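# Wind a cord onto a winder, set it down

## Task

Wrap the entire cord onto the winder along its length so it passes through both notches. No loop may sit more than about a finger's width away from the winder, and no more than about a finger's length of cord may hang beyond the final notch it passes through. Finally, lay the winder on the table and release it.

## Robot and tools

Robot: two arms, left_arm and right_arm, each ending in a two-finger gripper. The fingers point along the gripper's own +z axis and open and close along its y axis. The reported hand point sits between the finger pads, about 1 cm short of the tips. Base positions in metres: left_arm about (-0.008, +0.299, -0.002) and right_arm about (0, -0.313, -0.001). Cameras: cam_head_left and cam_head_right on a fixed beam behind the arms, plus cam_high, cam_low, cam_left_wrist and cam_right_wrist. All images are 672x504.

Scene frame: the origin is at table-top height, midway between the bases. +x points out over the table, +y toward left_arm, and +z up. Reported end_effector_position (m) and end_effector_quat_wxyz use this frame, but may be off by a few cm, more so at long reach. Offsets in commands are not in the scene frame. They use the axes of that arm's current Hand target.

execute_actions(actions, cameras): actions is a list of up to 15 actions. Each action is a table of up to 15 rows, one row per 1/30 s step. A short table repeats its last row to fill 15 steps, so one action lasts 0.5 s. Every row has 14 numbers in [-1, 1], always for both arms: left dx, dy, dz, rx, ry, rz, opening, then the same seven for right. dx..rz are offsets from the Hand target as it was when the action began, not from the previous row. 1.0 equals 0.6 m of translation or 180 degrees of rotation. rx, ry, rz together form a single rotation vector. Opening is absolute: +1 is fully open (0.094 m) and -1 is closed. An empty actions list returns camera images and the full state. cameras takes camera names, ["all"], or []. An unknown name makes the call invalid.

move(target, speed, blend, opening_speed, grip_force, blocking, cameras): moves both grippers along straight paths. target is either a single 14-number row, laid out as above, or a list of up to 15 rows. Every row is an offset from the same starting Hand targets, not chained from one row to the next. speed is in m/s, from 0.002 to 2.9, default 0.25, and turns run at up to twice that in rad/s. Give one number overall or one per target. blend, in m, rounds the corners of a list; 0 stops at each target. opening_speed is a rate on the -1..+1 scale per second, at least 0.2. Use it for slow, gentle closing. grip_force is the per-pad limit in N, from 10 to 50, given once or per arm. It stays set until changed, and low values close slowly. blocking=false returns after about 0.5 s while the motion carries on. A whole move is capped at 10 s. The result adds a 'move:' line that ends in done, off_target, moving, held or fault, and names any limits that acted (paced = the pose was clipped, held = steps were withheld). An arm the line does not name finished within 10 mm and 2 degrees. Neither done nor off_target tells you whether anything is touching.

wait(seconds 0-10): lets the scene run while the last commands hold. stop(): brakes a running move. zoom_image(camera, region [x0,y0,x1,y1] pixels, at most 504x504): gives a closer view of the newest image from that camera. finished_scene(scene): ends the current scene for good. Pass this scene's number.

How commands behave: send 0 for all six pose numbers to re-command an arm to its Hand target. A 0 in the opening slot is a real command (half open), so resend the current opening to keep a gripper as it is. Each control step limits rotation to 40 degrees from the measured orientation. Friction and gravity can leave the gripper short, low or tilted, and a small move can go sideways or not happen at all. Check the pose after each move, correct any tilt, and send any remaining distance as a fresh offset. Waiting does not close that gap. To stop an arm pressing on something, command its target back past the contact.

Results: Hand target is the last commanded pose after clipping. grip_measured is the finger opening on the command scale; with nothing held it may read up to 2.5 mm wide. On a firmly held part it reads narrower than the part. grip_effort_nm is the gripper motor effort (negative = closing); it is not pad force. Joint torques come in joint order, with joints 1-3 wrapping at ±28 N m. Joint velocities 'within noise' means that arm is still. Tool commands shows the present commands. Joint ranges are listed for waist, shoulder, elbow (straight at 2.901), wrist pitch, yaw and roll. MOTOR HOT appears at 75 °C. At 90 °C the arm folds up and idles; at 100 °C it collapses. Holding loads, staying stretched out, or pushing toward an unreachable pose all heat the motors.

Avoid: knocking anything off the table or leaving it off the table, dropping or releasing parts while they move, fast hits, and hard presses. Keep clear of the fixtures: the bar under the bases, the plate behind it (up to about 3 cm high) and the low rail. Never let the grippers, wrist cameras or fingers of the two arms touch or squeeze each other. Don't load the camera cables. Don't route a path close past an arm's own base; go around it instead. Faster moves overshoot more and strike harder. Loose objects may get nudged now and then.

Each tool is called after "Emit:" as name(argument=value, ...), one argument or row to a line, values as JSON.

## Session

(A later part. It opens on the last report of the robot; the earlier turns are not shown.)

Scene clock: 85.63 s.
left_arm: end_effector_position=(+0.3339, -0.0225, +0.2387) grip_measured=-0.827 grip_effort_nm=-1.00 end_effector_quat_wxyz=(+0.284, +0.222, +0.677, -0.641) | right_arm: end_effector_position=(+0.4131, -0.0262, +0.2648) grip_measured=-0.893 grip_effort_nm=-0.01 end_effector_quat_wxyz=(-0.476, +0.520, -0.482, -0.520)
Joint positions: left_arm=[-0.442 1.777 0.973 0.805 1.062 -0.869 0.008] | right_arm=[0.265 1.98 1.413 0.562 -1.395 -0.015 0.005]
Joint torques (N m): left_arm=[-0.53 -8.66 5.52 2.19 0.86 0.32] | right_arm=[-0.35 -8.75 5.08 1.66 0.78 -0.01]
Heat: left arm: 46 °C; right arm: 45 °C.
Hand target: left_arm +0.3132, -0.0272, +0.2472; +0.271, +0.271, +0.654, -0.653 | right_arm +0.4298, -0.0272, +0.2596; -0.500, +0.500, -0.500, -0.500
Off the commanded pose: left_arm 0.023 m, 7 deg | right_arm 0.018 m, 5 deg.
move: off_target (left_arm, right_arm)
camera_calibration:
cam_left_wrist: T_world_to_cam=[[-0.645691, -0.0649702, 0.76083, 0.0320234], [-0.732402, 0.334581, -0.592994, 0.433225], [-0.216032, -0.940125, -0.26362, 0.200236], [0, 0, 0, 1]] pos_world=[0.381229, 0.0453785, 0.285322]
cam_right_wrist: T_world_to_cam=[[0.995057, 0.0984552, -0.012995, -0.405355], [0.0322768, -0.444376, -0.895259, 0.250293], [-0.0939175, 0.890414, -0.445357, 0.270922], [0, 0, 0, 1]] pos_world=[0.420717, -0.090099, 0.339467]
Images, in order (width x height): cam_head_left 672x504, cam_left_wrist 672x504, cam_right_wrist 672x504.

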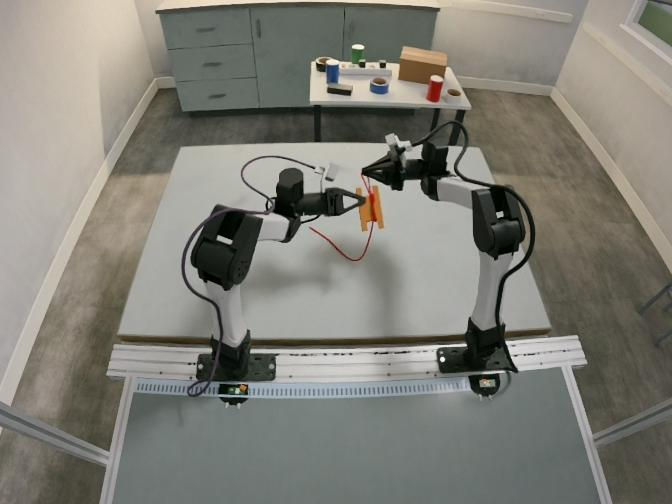

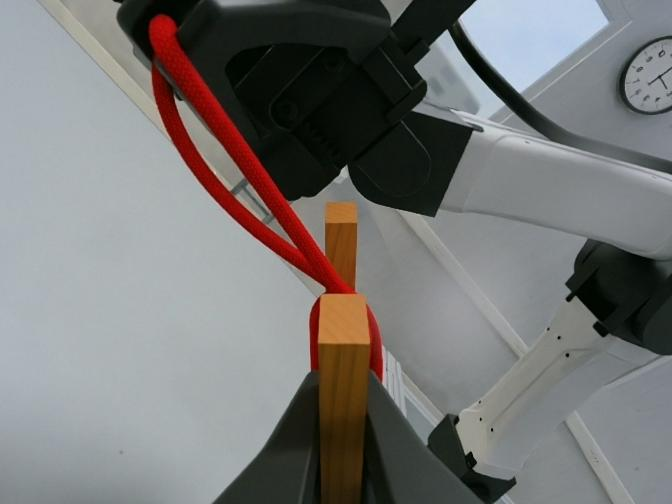

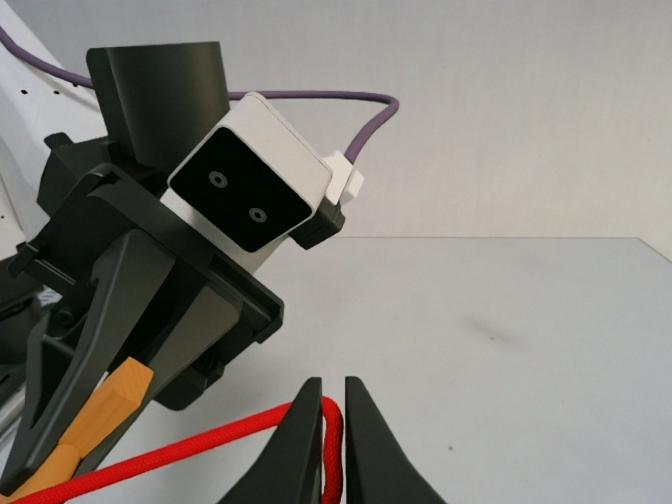

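Emit:
move(
  target=[
    [0,0,0,0,0,0,-1,0.149,0.016,-0.02,0,0,0,-0.895],
    [0,0,0,0,0,0,-1,0.241,0.116,-0.02,0,0,0,-0.895],
    [0,0,0,0,0,0,-1,0.2527,0.283,-0.02,0,0,0,-0.895],
    [0,0,0,0,0,0,-1,0.166,0.3997,-0.02,0,0,0,-0.895],
    [0,0,0,0,0,0,-1,0.0377,0.4413,-0.02,0,0,0,-0.895],
  ],
  speed=0.1,
  blend=[0.03,0.03,0.03,0.03,0],
  cameras=["cam_right_wrist","cam_left_wrist","cam_head_left"],
)

Emit:
zoom_image(
  camera="cam_head_left",
  region=[310, 170, 430, 290],
)

Scene clock: 91.67 s.
left_arm: end_effector_position=(+0.3157, -0.0271, +0.2355) grip_measured=-0.827 grip_effort_nm=-1.01 end_effector_quat_wxyz=(+0.248, +0.251, +0.671, -0.652) | right_arm: end_effector_position=(+0.1637, -0.0414, +0.2256) grip_measured=-0.893 grip_effort_nm=-0.10 end_effector_quat_wxyz=(+0.486, -0.494, +0.513, +0.507)
Joint positions: left_arm=[-0.453 1.777 0.971 0.792 1.145 -0.865 0.008] | right_arm=[0.544 1.034 0.357 0.661 -1.037 0.012 0.005]
Joint torques (N m): left_arm=[0.32 -8.77 5.61 2.26 0.07 0.27] | right_arm=[0.94 -2.84 7.76 1.58 0.1 -0.25]
Heat: left arm: 46 °C; right arm: 45 °C.
Hand target: left_arm +0.3131, -0.0272, +0.2472; +0.270, +0.271, +0.654, -0.653 | right_arm +0.1650, -0.0393, +0.2371; +0.500, -0.500, +0.500, +0.500
Off the commanded pose: left_arm 0.012 m, 4 deg | right_arm 0.012 m, 2 deg.
move: off_target (left_arm, right_arm)
camera_calibration:
cam_left_wrist: T_world_to_cam=[[-0.64022, -0.0111249, 0.768111, 0.0204209], [-0.704521, 0.407083, -0.581321, 0.409824], [-0.306218, -0.913323, -0.26846, 0.22148], [0, 0, 0, 1]] pos_world=[0.369624, 0.035678, 0.282012]
cam_right_wrist: T_world_to_cam=[[0.998692, 0.0192876, -0.0473569, -0.152311], [-0.0334984, -0.452943, -0.89091, 0.22596], [-0.0386335, 0.891331, -0.451704, 0.236099], [0, 0, 0, 1]] pos_world=[0.168803, -0.105158, 0.300744]
Images, in order (width x height): cam_head_left 672x504, cam_left_wrist 672x504, cam_right_wrist 672x504.

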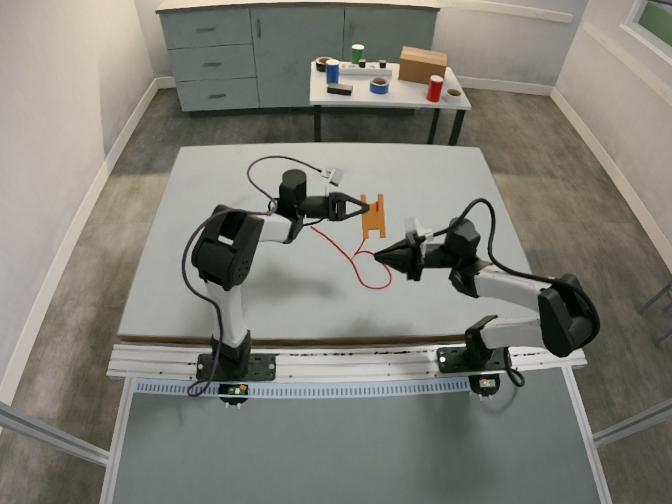

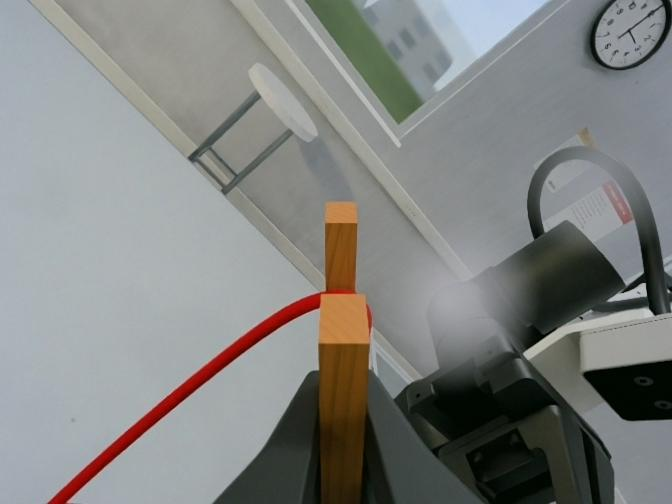

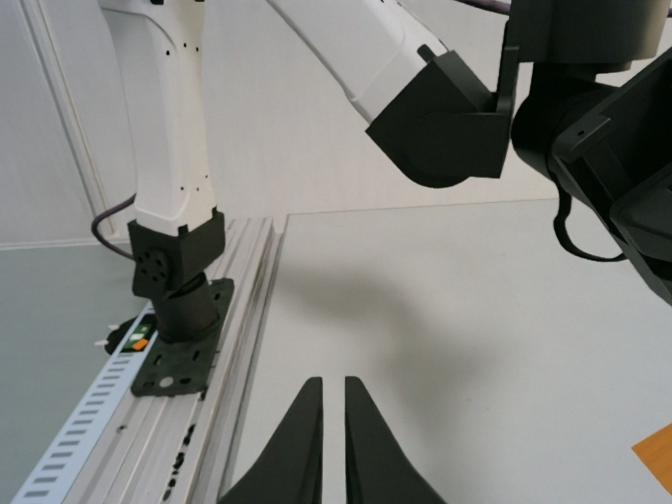

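Scaled by 4.200 from the camera's 672x504 image, which has a finer 960x720 frame.

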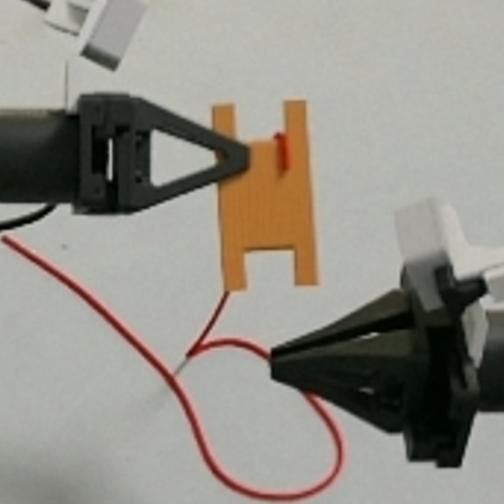

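Emit:
move(
  target=[
    [0,0,0,0,0,0,-1,0,0,-0.218,0,0,0,0.85],
    [0,0,0,0,0,0,-1,0.1785,-0.283,-0.218,0,0,0,0.85],
    [0,0,0,0,0,0,-1,0.1785,-0.283,0.029,0,0,0,0.85],
    [0,0,0,0,0,0,-1,0.1785,-0.283,0.029,0,0,0,-0.897],
  ],
  speed=0.25,
  blend=[0.03,0.03,0,0],
  cameras=["cam_right_wrist"],
)

Scene clock: 96.20 s.
left_arm: end_effector_position=(+0.3157, -0.0271, +0.2355) grip_measured=-0.827 grip_effort_nm=-1.01 end_effector_quat_wxyz=(+0.248, +0.251, +0.671, -0.652) | right_arm: end_effector_position=(+0.3306, -0.0228, +0.1287) grip_measured=-0.895 grip_effort_nm=-0.09 end_effector_quat_wxyz=(+0.492, -0.500, +0.504, +0.504)
Joint positions: left_arm=[-0.453 1.777 0.971 0.792 1.145 -0.865 0.008] | right_arm=[0.342 2.037 0.802 1.227 -1.245 -0.007 0.005]
Joint torques (N m): left_arm=[0.34 -8.79 5.63 2.26 0.07 0.27] | right_arm=[0.27 -7.21 4.82 1.76 0.09 -0.04]
Heat: left arm: 46 °C; right arm: 44 °C.
Hand target: left_arm +0.3131, -0.0272, +0.2472; +0.270, +0.271, +0.654, -0.653 | right_arm +0.3348, -0.0219, +0.1299; +0.500, -0.500, +0.500, +0.500
Off the commanded pose: left_arm 0.012 m, 4 deg | right_arm 0.004 m, 1 deg.
move: off_target (left_arm)
camera_calibration:
cam_right_wrist: T_world_to_cam=[[0.999391, 0.0265077, -0.022702, -0.327191], [-0.00842805, -0.447922, -0.894033, 0.145852], [-0.0338675, 0.893679, -0.447426, 0.180126], [0, 0, 0, 1]] pos_world=[0.334321, -0.0869717, 0.203561]
Images, in order (width x height): cam_right_wrist 672x504.

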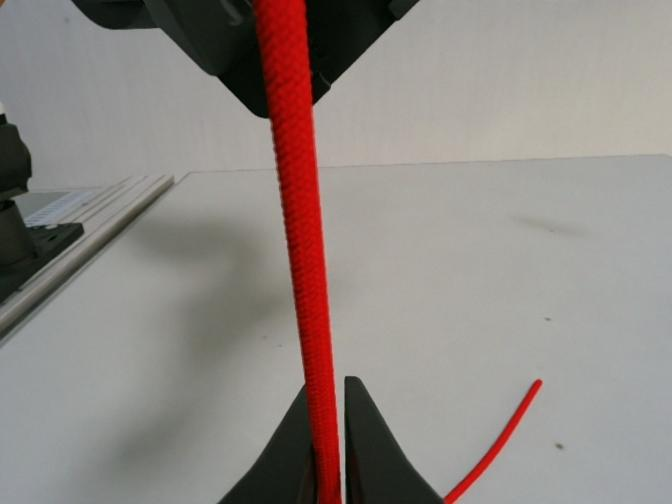

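Emit:
move(
  target=[
    [0,0,0,0,0,0,-1,-0.1,-0.2,0,0,0,0,-0.897],
    [0,0,0,0,0,0,-1,-0.2,-0.475,0,0,0,0,-0.897],
    [0,0,0,0,0,0,-1,-0.2,-0.475,0,0,0,0,-0.97],
  ],
  speed=0.1,
  blend=[0.03,0,0],
  cameras=["cam_right_wrist","cam_head_left","cam_high"],
)

Scene clock: 100.87 s.
left_arm: end_effector_position=(+0.3426, -0.0199, +0.2364) grip_measured=-0.827 grip_effort_nm=-1.01 end_effector_quat_wxyz=(+0.296, +0.204, +0.685, -0.634) | right_arm: end_effector_position=(+0.5893, -0.0158, +0.2545) grip_measured=-0.953 grip_effort_nm=-1.04 end_effector_quat_wxyz=(+0.527, -0.486, +0.492, +0.494)
Joint positions: left_arm=[-0.437 1.777 0.971 0.794 1.019 -0.864 0.008] | right_arm=[0.215 2.862 2.848 0.221 -1.323 0.159 0.002]
Joint torques (N m): left_arm=[-0.75 -8.75 5.65 2.29 1.29 0.32] | right_arm=[-0.87 -12.71 7.06 1.16 1.23 -0.04]
Motor temperatures (°C): left_arm=[25 40 40 46 27 25 29] | right_arm=[22 41 38 44 26 29 28]
Heat: left arm: 46 °C; right arm: 44 °C.
Hand target: left_arm +0.3132, -0.0272, +0.2472; +0.271, +0.271, +0.654, -0.653 | right_arm +0.6198, -0.0216, +0.2500; +0.500, -0.500, +0.500, +0.500
Off the commanded pose: left_arm 0.032 m, 9 deg | right_arm 0.032 m, 4 deg.
elbow stopped short (right arm): the move would have taken joint 3 (elbow) straighter than the controller allows.
move: off_target (left_arm, right_arm); target 3's new opening was sent with right_arm's hand 0.032 m and 4 deg from that target
camera_calibration:
cam_right_wrist: T_world_to_cam=[[0.999586, -0.0206746, 0.0200188, -0.594778], [0.010039, -0.40142, -0.915839, 0.259069], [0.0269706, 0.915661, -0.401046, 0.191571], [0, 0, 0, 1]] pos_world=[0.586764, -0.0837157, 0.326001]
Images, in order (width x height): cam_head_left 672x504, cam_high 672x504, cam_right_wrist 672x504.

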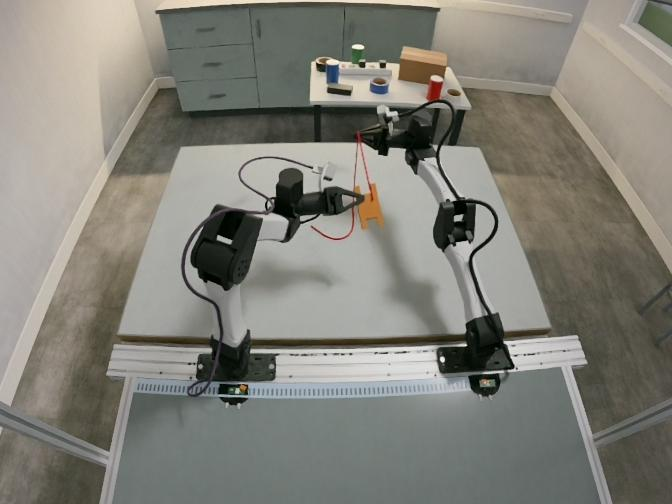

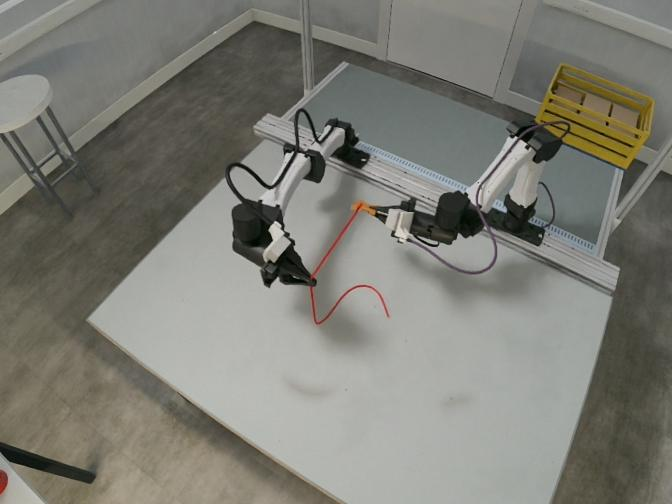

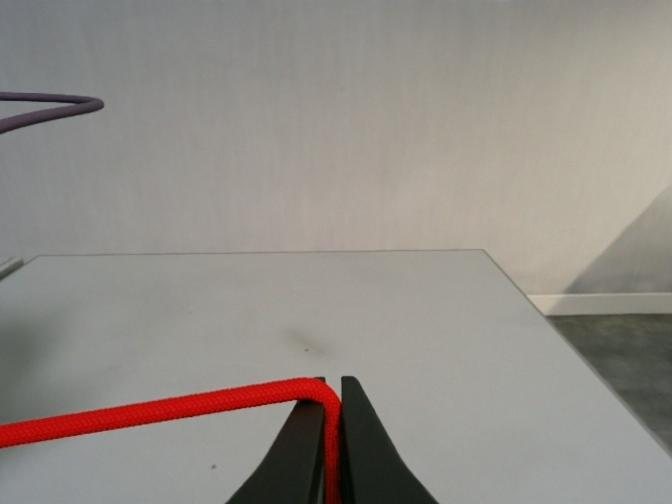

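Emit:
move(
  target=[
    [0,0,0,0,0,0,-1,0.15,0.333,-0.052,0,0,0,-0.97],
    [0,0,0,0,0,0,-1,0.23,0.467,-0.052,0,0,0,-0.97],
    [0,0,0,0,0,0,-1,0.2417,0.6,-0.052,0,0,0,-0.97],
    [0,0,0,0,0,0,-1,0.1667,0.7167,-0.052,0,0,0,-0.97],
    [0,0,0,0,0,0,-1,0.0217,0.775,-0.052,0,0,0,-0.97],
  ],
  speed=0.15,
  blend=[0.03,0.03,0.03,0.03,0],
  cameras=["cam_right_wrist","cam_head_left"],
)

Emit:
zoom_image(
  camera="cam_head_left",
  region=[310, 170, 430, 290],
)

Scene clock: 106.23 s.
left_arm: end_effector_position=(+0.3157, -0.0271, +0.2357) grip_measured=-0.827 grip_effort_nm=-1.00 end_effector_quat_wxyz=(+0.249, +0.252, +0.670, -0.652) | right_arm: end_effector_position=(+0.1539, -0.0550, +0.2262) grip_measured=-0.957 grip_effort_nm=-1.05 end_effector_quat_wxyz=(+0.486, -0.493, +0.513, +0.507)
Joint positions: left_arm=[-0.453 1.777 0.971 0.794 1.145 -0.864 0.008] | right_arm=[0.506 0.936 0.32 0.602 -1.074 0.013 0.002]
Joint torques (N m): left_arm=[0.31 -8.83 5.63 2.24 0.07 0.27] | right_arm=[0.87 -1.88 7.83 1.54 0.07 -0.21]
Heat: left arm: 46 °C; right arm: 44 °C.
Hand target: left_arm +0.3131, -0.0273, +0.2472; +0.270, +0.271, +0.654, -0.653 | right_arm +0.1548, -0.0531, +0.2369; +0.500, -0.500, +0.500, +0.500
Off the commanded pose: left_arm 0.012 m, 4 deg | right_arm 0.011 m, 2 deg.
move: off_target (left_arm, right_arm)
camera_calibration:
cam_right_wrist: T_world_to_cam=[[0.998723, 0.018508, -0.047016, -0.142336], [-0.0336035, -0.451601, -0.891587, 0.220288], [-0.037734, 0.892028, -0.450402, 0.247617], [0, 0, 0, 1]] pos_world=[0.1589, -0.118764, 0.301241]
Images, in order (width x height): cam_head_left 672x504, cam_right_wrist 672x504.

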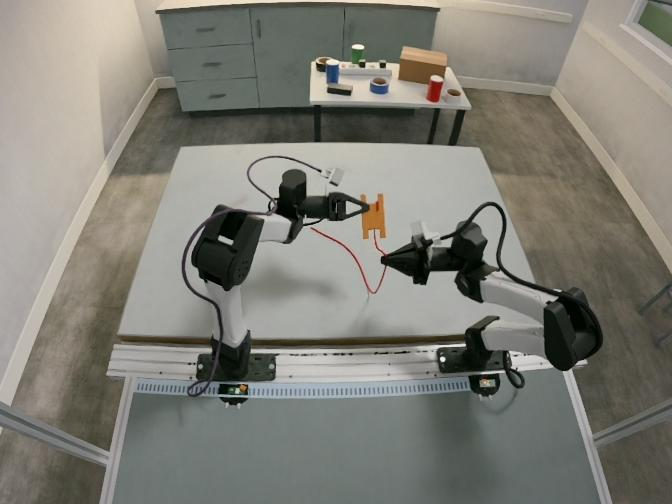

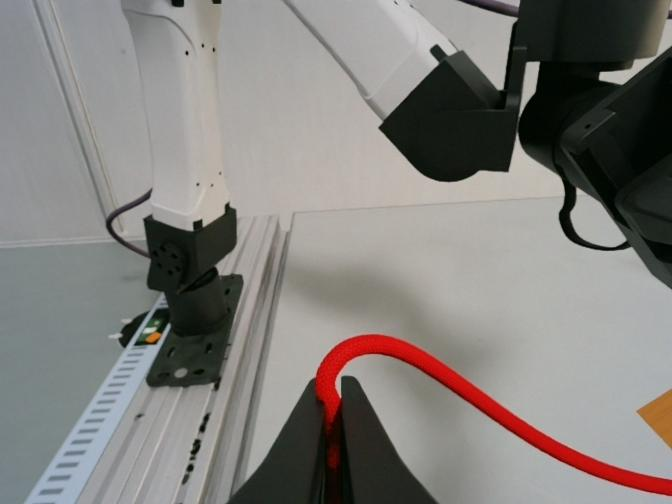

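Scaled by 4.200 from the camera's 672x504 image, which has a finer 960x720 frame.

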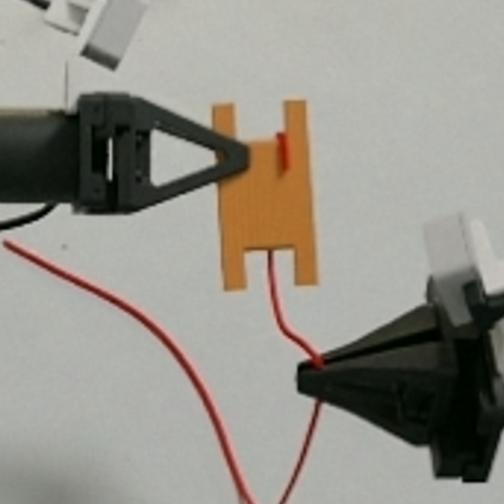

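Emit:
move(
  target=[
    [0,0,0,0,0,0,-1,-0.122,-0.05,0.033,0,0,0,-0.97],
    [0,0,0,0,0,0,-1,-0.18,-0.159,0.033,0,0,0,-0.97],
    [0,0,0,0,0,0,-1,-0.188,-0.275,0.033,0,0,0,-0.97],
    [0,0,0,0,0,0,-1,-0.147,-0.375,0.033,0,0,0,-0.97],
    [0,0,0,0,0,0,-1,-0.072,-0.425,0.033,0,0,0,-0.97],
  ],
  speed=0.13,
  blend=[0.03,0.03,0.03,0.03,0],
  cameras=["cam_right_wrist","cam_left_wrist","cam_head_left"],
)

Emit:
zoom_image(
  camera="cam_head_left",
  region=[310, 150, 430, 270],
)

Scene clock: 110.40 s.
left_arm: end_effector_position=(+0.3232, -0.0255, +0.2433) grip_measured=-0.827 grip_effort_nm=-1.01 end_effector_quat_wxyz=(+0.280, +0.250, +0.662, -0.649) | right_arm: end_effector_position=(+0.3984, -0.0311, +0.2748) grip_measured=-0.959 grip_effort_nm=-1.05 end_effector_quat_wxyz=(+0.480, -0.506, +0.499, +0.515)
Joint positions: left_arm=[-0.449 1.777 0.971 0.842 1.108 -0.864 0.008] | right_arm=[0.266 1.886 1.329 0.54 -1.354 -0.005 0.002]
Joint torques (N m): left_arm=[-0.01 -8.57 5.6 1.81 0.41 0.21] | right_arm=[-0.42 -8.1 7.34 1.74 0.37 0.04]
Heat: left arm: 46 °C; right arm: 44 °C.
Hand target: left_arm +0.3132, -0.0272, +0.2472; +0.270, +0.271, +0.654, -0.653 | right_arm +0.4098, -0.0332, +0.2802; +0.500, -0.500, +0.500, +0.500
Off the commanded pose: left_arm 0.011 m, 3 deg | right_arm 0.013 m, 3 deg.
move: off_target (left_arm, right_arm); blend cut to 0.027 m at target 4
camera_calibration:
cam_left_wrist: T_world_to_cam=[[-0.67549, -0.0205286, 0.737083, 0.0379371], [-0.69113, 0.366037, -0.623182, 0.423911], [-0.257007, -0.930374, -0.261443, 0.209326], [0, 0, 0, 1]] pos_world=[0.372402, 0.0403633, 0.290938]
cam_right_wrist: T_world_to_cam=[[0.997701, 0.0584005, -0.034378, -0.38653], [-0.00449629, -0.449127, -0.893456, 0.271582], [-0.0676184, 0.891557, -0.447832, 0.268607], [0, 0, 0, 1]] pos_world=[0.405025, -0.0949299, 0.34965]
Images, in order (width x height): cam_head_left 672x504, cam_left_wrist 672x504, cam_right_wrist 672x504.

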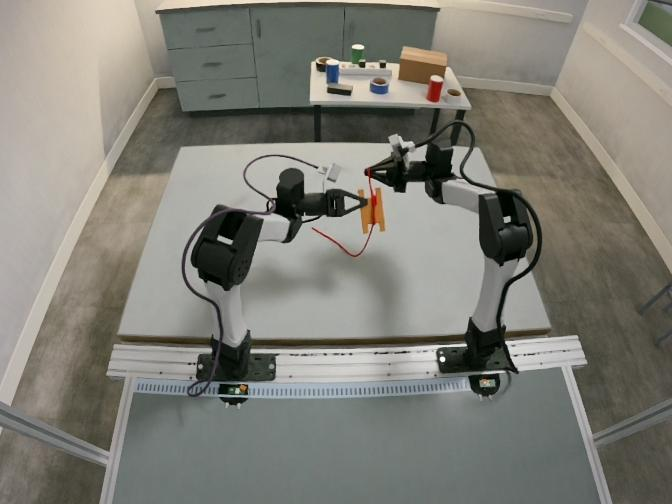

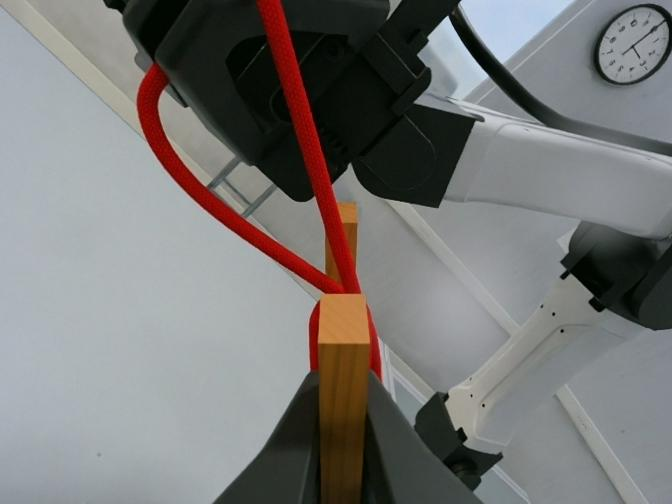

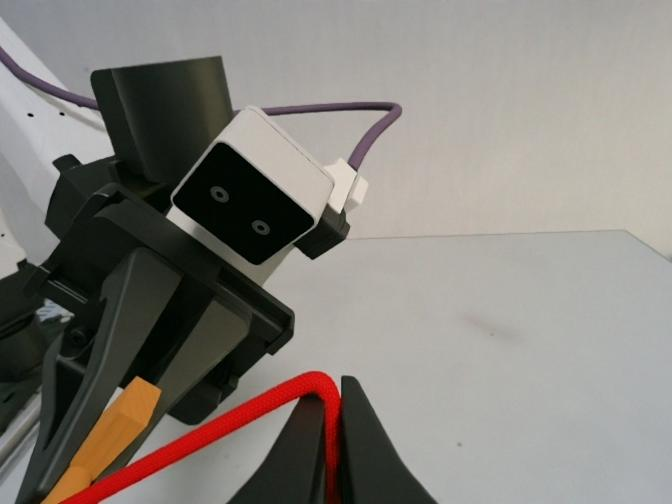

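Scaled by 4.200 from the camera's 672x504 image, which has a finer 960x720 frame.

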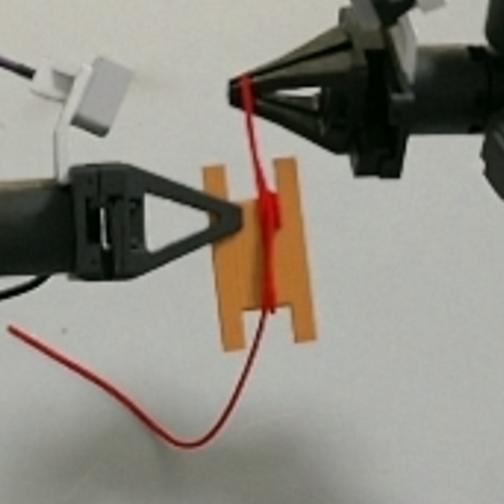

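Emit:
move(
  target=[
    [0,0,0,0,0,0,-1,0,0,0.01,0,0,0,-0.9],
    [0,0,0,0,0,0,-1,-0.033,-0.267,0.022,0,0,0,-0.9],
    [0,0,0,0,0,0,-1,-0.033,-0.267,0.022,0,0,0,-0.97],
  ],
  speed=0.08,
  cameras=["cam_right_wrist","cam_high","cam_head_left"],
)

Emit:
zoom_image(
  camera="cam_head_left",
  region=[310, 130, 430, 250],
)

Scene clock: 115.10 s.
left_arm: end_effector_position=(+0.3147, -0.0285, +0.2427) grip_measured=-0.827 grip_effort_nm=-1.01 end_effector_quat_wxyz=(+0.262, +0.263, +0.659, -0.654) | right_arm: end_effector_position=(+0.5692, -0.0224, +0.3014) grip_measured=-0.968 grip_effort_nm=-0.09 end_effector_quat_wxyz=(+0.503, -0.488, +0.504, +0.505)
Joint positions: left_arm=[-0.457 1.777 0.973 0.835 1.145 -0.867 0.008] | right_arm=[0.209 2.739 2.842 -0.001 -1.355 0.102 0.001]
Joint torques (N m): left_arm=[0.64 -8.65 5.33 1.86 0.04 0.25] | right_arm=[0.72 -12.75 7.46 1.34 0.1 -0.22]
Heat: left arm: 46 °C; right arm: 44 °C.
Hand target: left_arm +0.3131, -0.0272, +0.2471; +0.270, +0.271, +0.654, -0.653 | right_arm +0.5700, -0.0198, +0.2999; +0.500, -0.500, +0.500, +0.500
Off the commanded pose: left_arm 0.005 m, 1 deg | right_arm 0.003 m, 2 deg.
elbow stopped short (right arm): the move would have taken joint 3 (elbow) straighter than the controller allows.
move: done
camera_calibration:
cam_right_wrist: T_world_to_cam=[[0.999704, 0.00295303, -0.0241328, -0.562009], [-0.020574, -0.426136, -0.904425, 0.312992], [-0.0129546, 0.904654, -0.42595, 0.246974], [0, 0, 0, 1]] pos_world=[0.571482, -0.0883898, 0.374713]
Images, in order (width x height): cam_head_left 672x504, cam_high 672x504, cam_right_wrist 672x504.

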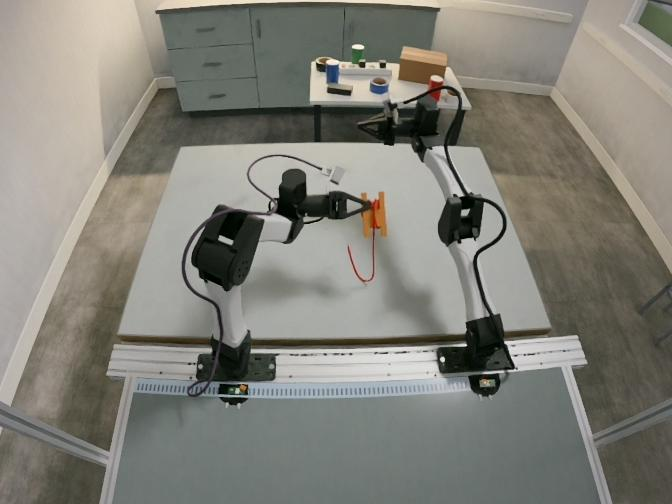

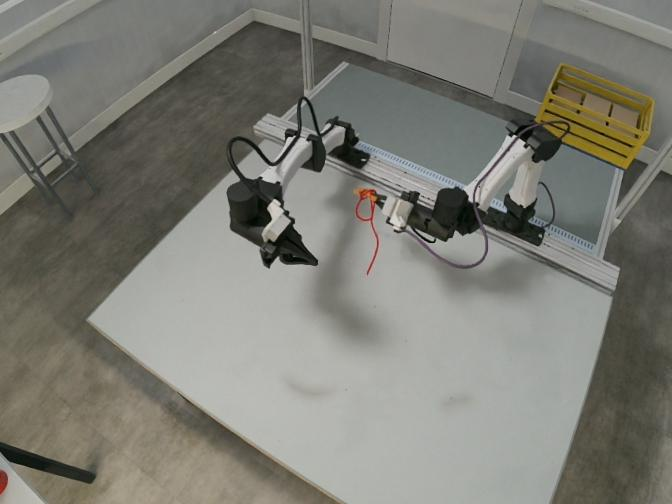

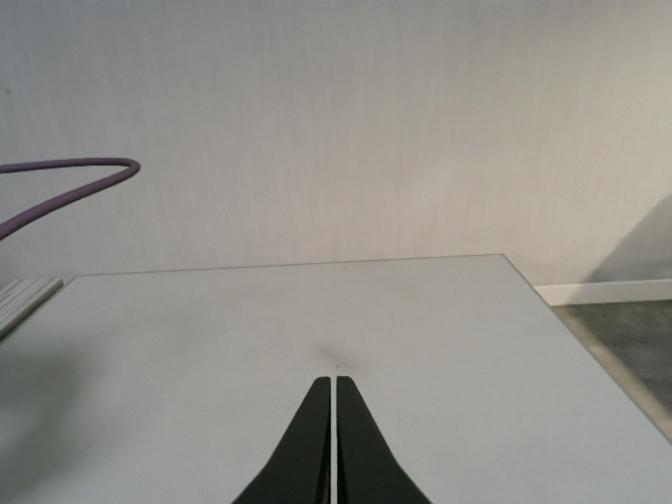

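Scaled by 4.200 from the camera's 672x504 image, which has a finer 960x720 frame.

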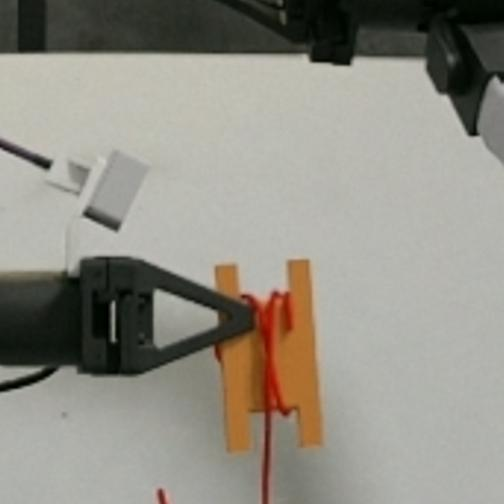

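Emit:
move(
  target=[
    [0,0,0,0,0,0,-1,0.167,0.2,-0.3,0,0,0,0.8],
    [0,0,0,0,0,0,-1,0.35,0.517,-0.26,0,0,0,0.8],
  ],
  speed=0.3,
  blend=[0.05,0],
  cameras=["cam_right_wrist","cam_left_wrist","cam_high"],
)

Emit:
zoom_image(
  camera="cam_high",
  region=[310, 160, 430, 280],
)

Scene clock: 118.37 s.
left_arm: end_effector_position=(+0.3147, -0.0285, +0.2427) grip_measured=-0.827 grip_effort_nm=-1.01 end_effector_quat_wxyz=(+0.262, +0.263, +0.659, -0.654) | right_arm: end_effector_position=(+0.2578, -0.1735, +0.0829) grip_measured=+0.799 grip_effort_nm=0.06 end_effector_quat_wxyz=(+0.509, -0.443, +0.562, +0.478)
Joint positions: left_arm=[-0.457 1.777 0.973 0.835 1.145 -0.867 0.008] | right_arm=[-0.136 1.767 0.545 -0.047 -1.553 -1.196 0.084]
Joint torques (N m): left_arm=[0.61 -8.59 5.37 1.86 0.04 0.25] | right_arm=[-0.4 -6.94 3.41 0.89 -0.74 -0.61]
Heat: left arm: 46 °C; right arm: 43 °C.
Hand target: left_arm +0.3131, -0.0272, +0.2471; +0.270, +0.271, +0.654, -0.653 | right_arm +0.2598, -0.1761, +0.0900; +0.500, -0.500, +0.500, +0.500
Off the commanded pose: left_arm 0.005 m, 1 deg | right_arm 0.008 m, 10 deg.
joint sent to its limit (right arm) — joint 5 (wrist yaw), lower limit. The joint targets are off in orientation, not in position.
move: off_target (right_arm)
camera_calibration:
cam_left_wrist: T_world_to_cam=[[-0.670214, 0.00618558, 0.742142, 0.0303922], [-0.678857, 0.399024, -0.616388, 0.414159], [-0.299945, -0.91692, -0.263232, 0.21846], [0, 0, 0, 1]] pos_world=[0.36705, 0.0348631, 0.290233]
cam_right_wrist: T_world_to_cam=[[0.986661, -0.132769, -0.0941981, -0.269897], [-0.144383, -0.446426, -0.883095, 0.0712031], [0.0751952, 0.884916, -0.45964, 0.263138], [0, 0, 0, 1]] pos_world=[0.25679, -0.236902, 0.158404]
Images, in order (width x height): cam_high 672x504, cam_left_wrist 672x504, cam_right_wrist 672x504.

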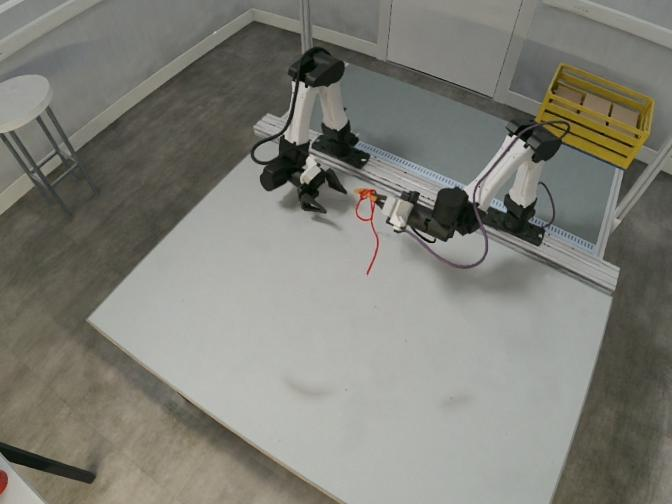

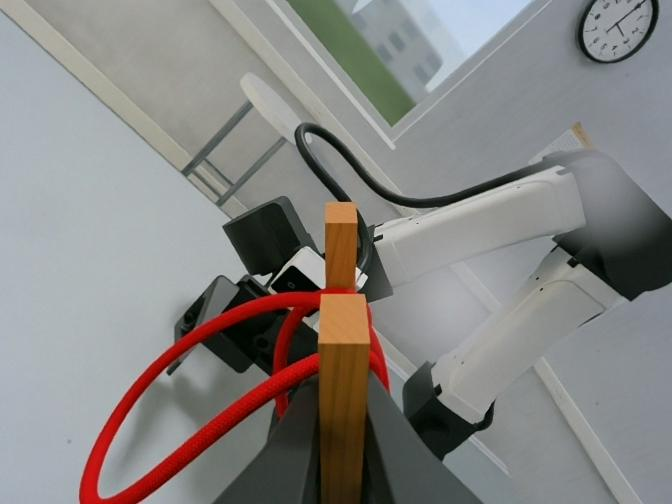

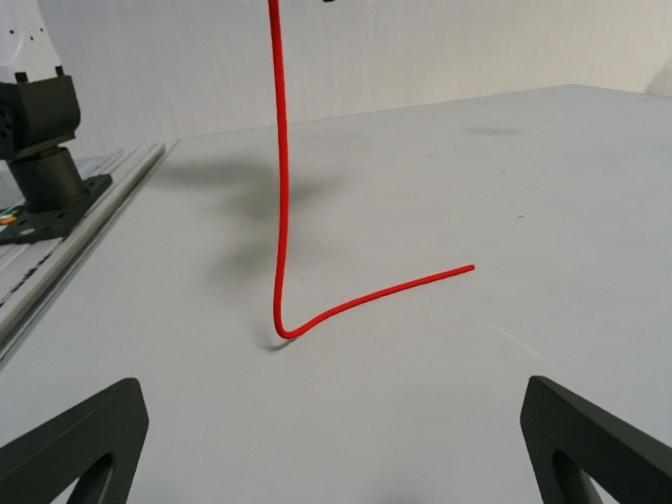

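Scaled by 4.200 from the camera's 672x504 image, which has a finer 960x720 frame.

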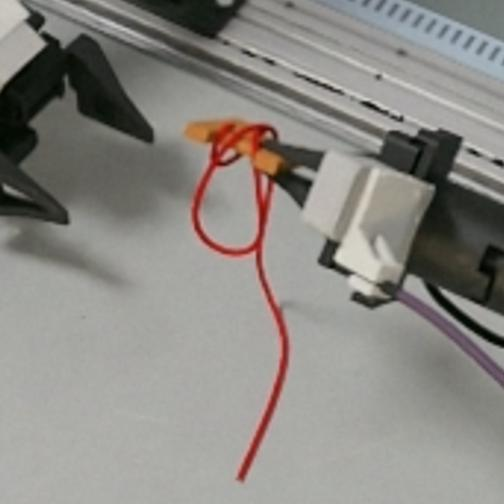

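Emit:
move(
  target=[
    [0,0,0,0,0,0,-1,0,0.0167,0.267,0,0,0,0.8],
    [0,0,0,0,0,0,-1,0,0.0167,0.267,0,0,0,-0.97],
  ],
  speed=0.2,
  cameras=["cam_right_wrist"],
)

Scene clock: 121.90 s.
left_arm: end_effector_position=(+0.3129, -0.0272, +0.2408) grip_measured=-0.827 grip_effort_nm=-1.01 end_effector_quat_wxyz=(+0.253, +0.265, +0.660, -0.656) | right_arm: end_effector_position=(+0.2507, -0.0177, +0.0772) grip_measured=-0.968 grip_effort_nm=-0.09 end_effector_quat_wxyz=(+0.463, -0.493, +0.533, +0.508)
Joint positions: left_arm=[-0.453 1.777 0.973 0.823 1.162 -0.867 0.008] | right_arm=[0.456 2.064 0.494 1.457 -1.127 -0.032 0.001]
Joint torques (N m): left_arm=[0.34 -8.66 5.35 1.97 -0.13 0.25] | right_arm=[0.98 -6.22 1.69 2.68 0.04 0]
Heat: left arm: 46 °C; right arm: 43 °C.
Hand target: left_arm +0.3131, -0.0272, +0.2471; +0.270, +0.271, +0.654, -0.653 | right_arm +0.2497, -0.0159, +0.0900; +0.500, -0.500, +0.500, +0.500
Off the commanded pose: left_arm 0.006 m, 2 deg | right_arm 0.013 m, 6 deg.
move: off_target (right_arm); target 2's new opening was sent with right_arm's hand 0.013 m and 6 deg from that target
camera_calibration:
cam_right_wrist: T_world_to_cam=[[0.995453, 0.0197699, -0.0931748, -0.242356], [-0.0716514, -0.489098, -0.869281, 0.114701], [-0.0627573, 0.872005, -0.485458, 0.159503], [0, 0, 0, 1]] pos_world=[0.259483, -0.0781958, 0.154558]
Images, in order (width x height): cam_right_wrist 672x504.

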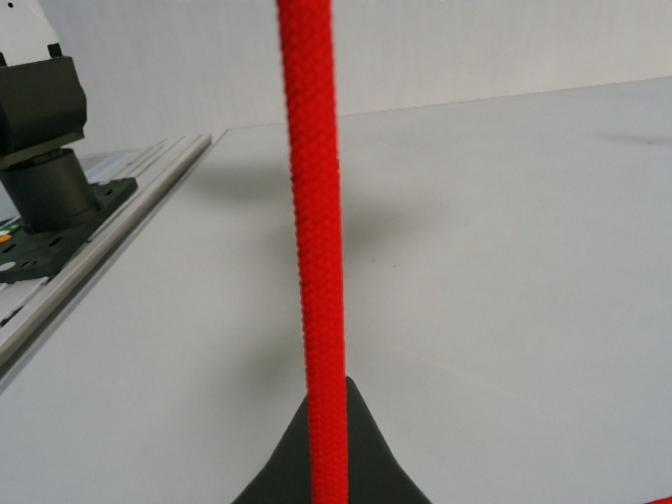

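Emit:
move(
  target=[
    [0,0,0,0,0,0,-1,0,0,0,0,0,0,0.2],
    [0,0,0,0,0,0,-1,0,0,-0.023,0,0,0,0.2],
    [0,0,0,0,0,0,-1,0,0,-0.023,0,0,0,-0.97],
  ],
  speed=0.15,
  cameras=["cam_right_wrist"],
)

Scene clock: 124.27 s.
left_arm: end_effector_position=(+0.3129, -0.0272, +0.2408) grip_measured=-0.827 grip_effort_nm=-1.01 end_effector_quat_wxyz=(+0.253, +0.265, +0.660, -0.656) | right_arm: end_effector_position=(+0.2494, -0.0284, +0.0730) grip_measured=-0.965 grip_effort_nm=-0.31 end_effector_quat_wxyz=(+0.456, -0.487, +0.541, +0.511)
Joint positions: left_arm=[-0.453 1.777 0.973 0.823 1.162 -0.867 0.008] | right_arm=[0.423 2.064 0.47 1.457 -1.155 -0.032 0.002]
Joint torques (N m): left_arm=[0.34 -8.66 5.33 1.96 -0.12 0.24] | right_arm=[-0.09 -7.24 1.58 2.68 -0.14 -0.12]
Heat: left arm: 46 °C; right arm: 45 °C.
Hand target: left_arm +0.3131, -0.0272, +0.2471; +0.270, +0.271, +0.654, -0.653 | right_arm +0.2498, -0.0298, +0.0900; +0.500, -0.500, +0.500, +0.500
Off the commanded pose: left_arm 0.006 m, 2 deg | right_arm 0.017 m, 7 deg.
move: off_target (right_arm); target 3's new opening was sent with right_arm's hand 0.017 m and 7 deg from that target
camera_calibration:
cam_right_wrist: T_world_to_cam=[[0.993088, 0.0146571, -0.116455, -0.239042], [-0.0940086, -0.494739, -0.863942, 0.110693], [-0.0702776, 0.868918, -0.489941, 0.16888], [0, 0, 0, 1]] pos_world=[0.259665, -0.0884754, 0.150536]
Images, in order (width x height): cam_right_wrist 672x504.

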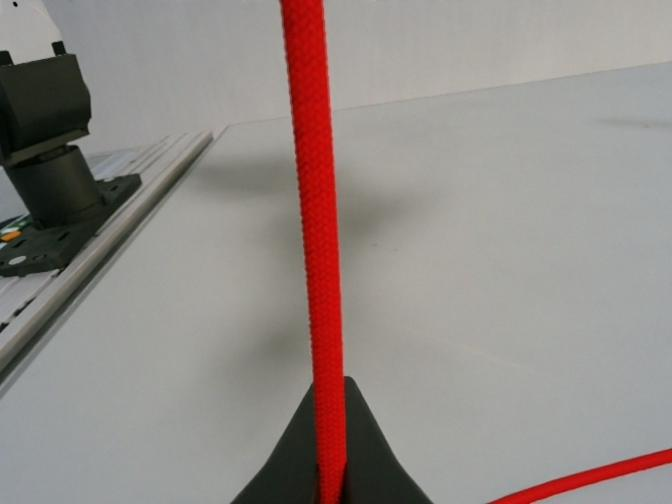

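Emit:
move(
  target=[
    [0,0,0,0,0,0,-1,0,0,0,0,0,0,0.0],
    [0,0,0,0,0,0,-1,0,0,-0.02,0,0,0,0.0],
    [0,0,0,0,0,0,-1,0,0,-0.02,0,0,0,-0.97],
  ],
  speed=0.15,
  cameras=["cam_right_wrist"],
)

Scene clock: 126.63 s.
left_arm: end_effector_position=(+0.3129, -0.0272, +0.2408) grip_measured=-0.827 grip_effort_nm=-1.01 end_effector_quat_wxyz=(+0.253, +0.265, +0.660, -0.656) | right_arm: end_effector_position=(+0.2488, -0.0404, +0.0705) grip_measured=-0.969 grip_effort_nm=-0.99 end_effector_quat_wxyz=(+0.452, -0.484, +0.545, +0.514)
Joint positions: left_arm=[-0.453 1.777 0.973 0.823 1.162 -0.867 0.008] | right_arm=[0.383 2.064 0.451 1.457 -1.197 -0.037 0.001]
Joint torques (N m): left_arm=[0.32 -8.65 5.35 1.97 -0.12 0.26] | right_arm=[-0.17 -7.77 1.48 2.7 -0.16 -0.12]
Heat: left arm: 46 °C; right arm: 46 °C.
Hand target: left_arm +0.3131, -0.0272, +0.2471; +0.270, +0.271, +0.654, -0.653 | right_arm +0.2498, -0.0418, +0.0901; +0.500, -0.500, +0.500, +0.500
Off the commanded pose: left_arm 0.006 m, 2 deg | right_arm 0.020 m, 8 deg.
move: off_target (right_arm); target 3's new opening was sent with right_arm's hand 0.020 m and 8 deg from that target
camera_calibration:
cam_right_wrist: T_world_to_cam=[[0.991313, 0.0153499, -0.130622, -0.237085], [-0.105869, -0.496142, -0.861762, 0.105308], [-0.0780351, 0.868105, -0.490208, 0.179996], [0, 0, 0, 1]] pos_world=[0.260221, -0.100368, 0.148018]
Images, in order (width x height): cam_right_wrist 672x504.

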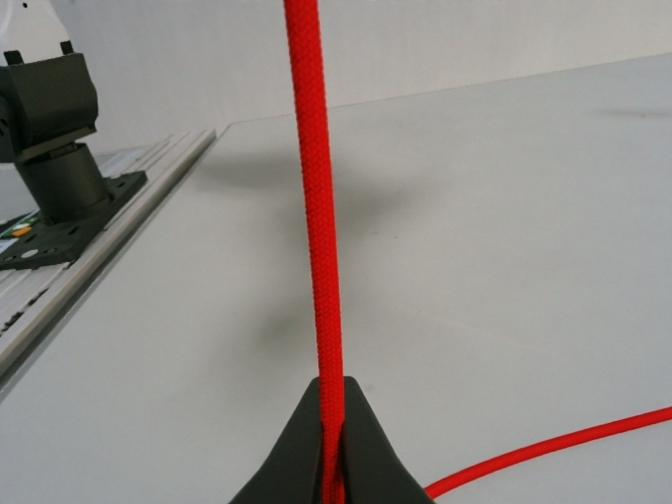

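Emit:
move(
  target=[
    [0,0,0,0,0,0,-1,-0.183,0.15,0,0,0,0,-0.97],
    [0,0,0,0,0,0,-1,-0.367,0.108,0,0,0,0,-0.97],
    [0,0,0,0,0,0,-1,-0.467,0,0,0,0,0,-0.97],
    [0,0,0,0,0,0,-1,-0.483,-0.133,0,0,0,0,-0.97],
    [0,0,0,0,0,0,-1,-0.433,-0.333,0,0,0,0,-0.97],
    [0,0,0,0,0,0,-1,-0.317,-0.54,0,0,0,0,-0.97],
  ],
  speed=0.17,
  blend=[0.03,0.03,0.03,0.03,0.03,0],
  cameras=["cam_right_wrist","cam_head_left","cam_high","cam_left_wrist"],
)

Emit:
zoom_image(
  camera="cam_head_left",
  region=[310, 130, 430, 250],
)

Scene clock: 132.30 s.
left_arm: end_effector_position=(+0.3129, -0.0272, +0.2408) grip_measured=-0.827 grip_effort_nm=-1.00 end_effector_quat_wxyz=(+0.253, +0.264, +0.660, -0.656) | right_arm: end_effector_position=(+0.5730, -0.0389, +0.2803) grip_measured=-0.968 grip_effort_nm=-0.98 end_effector_quat_wxyz=(+0.497, -0.492, +0.506, +0.505)
Joint positions: left_arm=[-0.453 1.777 0.973 0.823 1.162 -0.867 0.008] | right_arm=[0.179 2.68 2.66 0.074 -1.393 0.061 0.001]
Joint torques (N m): left_arm=[0.29 -8.66 5.35 1.97 -0.12 0.25] | right_arm=[-0.1 -12.88 7.87 1.35 -0.03 -0.24]
Heat: left arm: 46 °C; right arm: 45 °C.
Hand target: left_arm +0.3131, -0.0272, +0.2471; +0.270, +0.271, +0.654, -0.653 | right_arm +0.5738, -0.0415, +0.2802; +0.500, -0.500, +0.500, +0.500
Off the commanded pose: left_arm 0.006 m, 2 deg | right_arm 0.003 m, 1 deg.
move: done
camera_calibration:
cam_left_wrist: T_world_to_cam=[[-0.66149, 0.0106011, 0.749879, 0.0261535], [-0.680485, 0.411809, -0.606097, 0.409703], [-0.315232, -0.911209, -0.265193, 0.224058], [0, 0, 0, 1]] pos_world=[0.366728, 0.0351673, 0.288126]
cam_right_wrist: T_world_to_cam=[[0.99951, 0.0108038, -0.0293854, -0.564297], [-0.0217076, -0.437202, -0.899101, 0.285735], [-0.0225611, 0.899299, -0.436753, 0.261265], [0, 0, 0, 1]] pos_world=[0.576117, -0.103935, 0.354431]
Images, in order (width x height): cam_head_left 672x504, cam_high 672x504, cam_left_wrist 672x504, cam_right_wrist 672x504.

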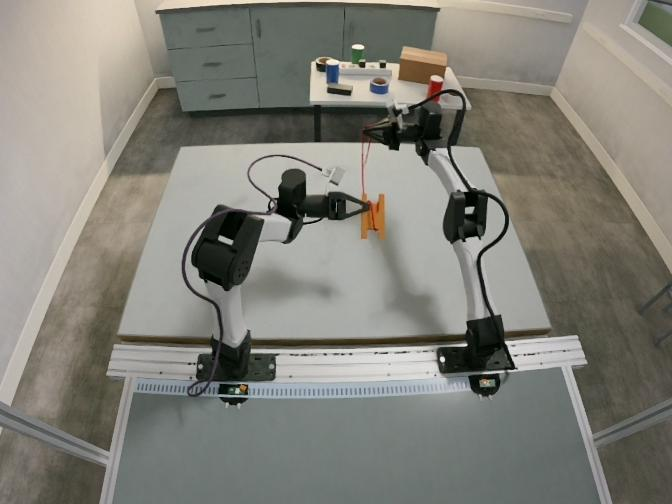

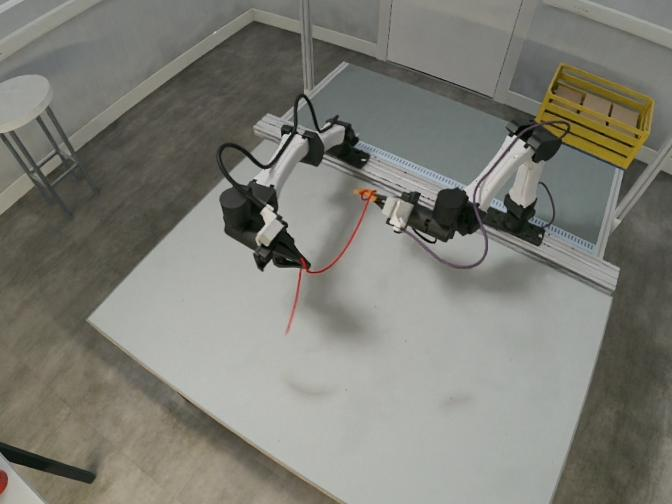

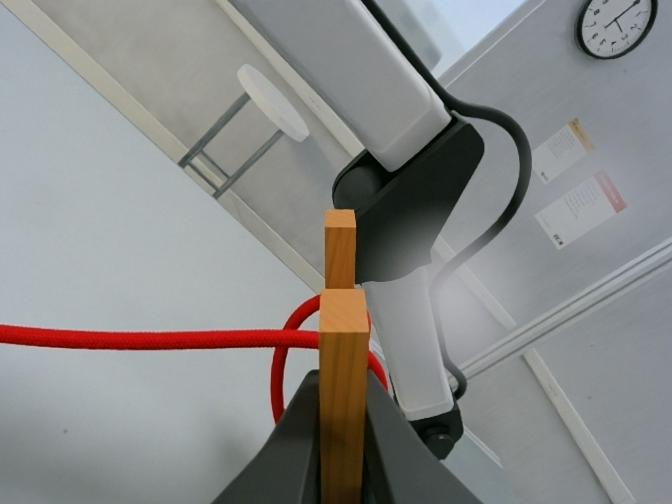

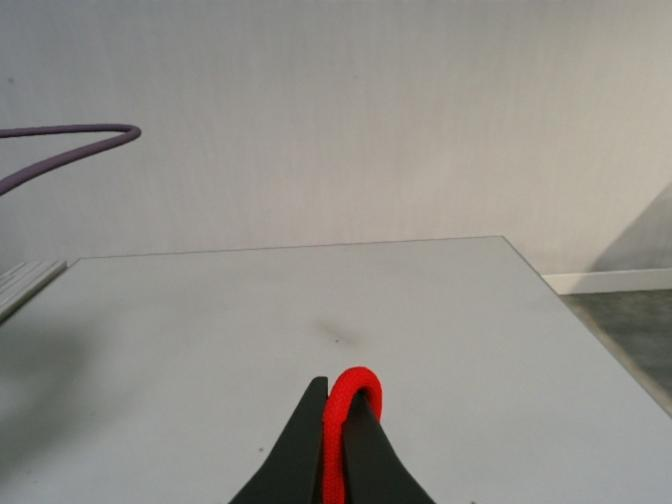

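Scaled by 4.200 from the camera's 672x504 image, which has a finer 960x720 frame.

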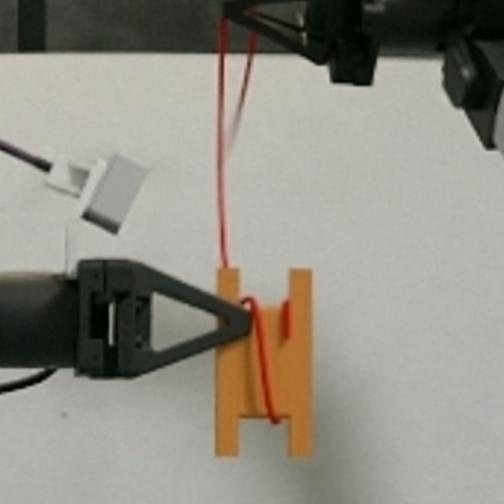

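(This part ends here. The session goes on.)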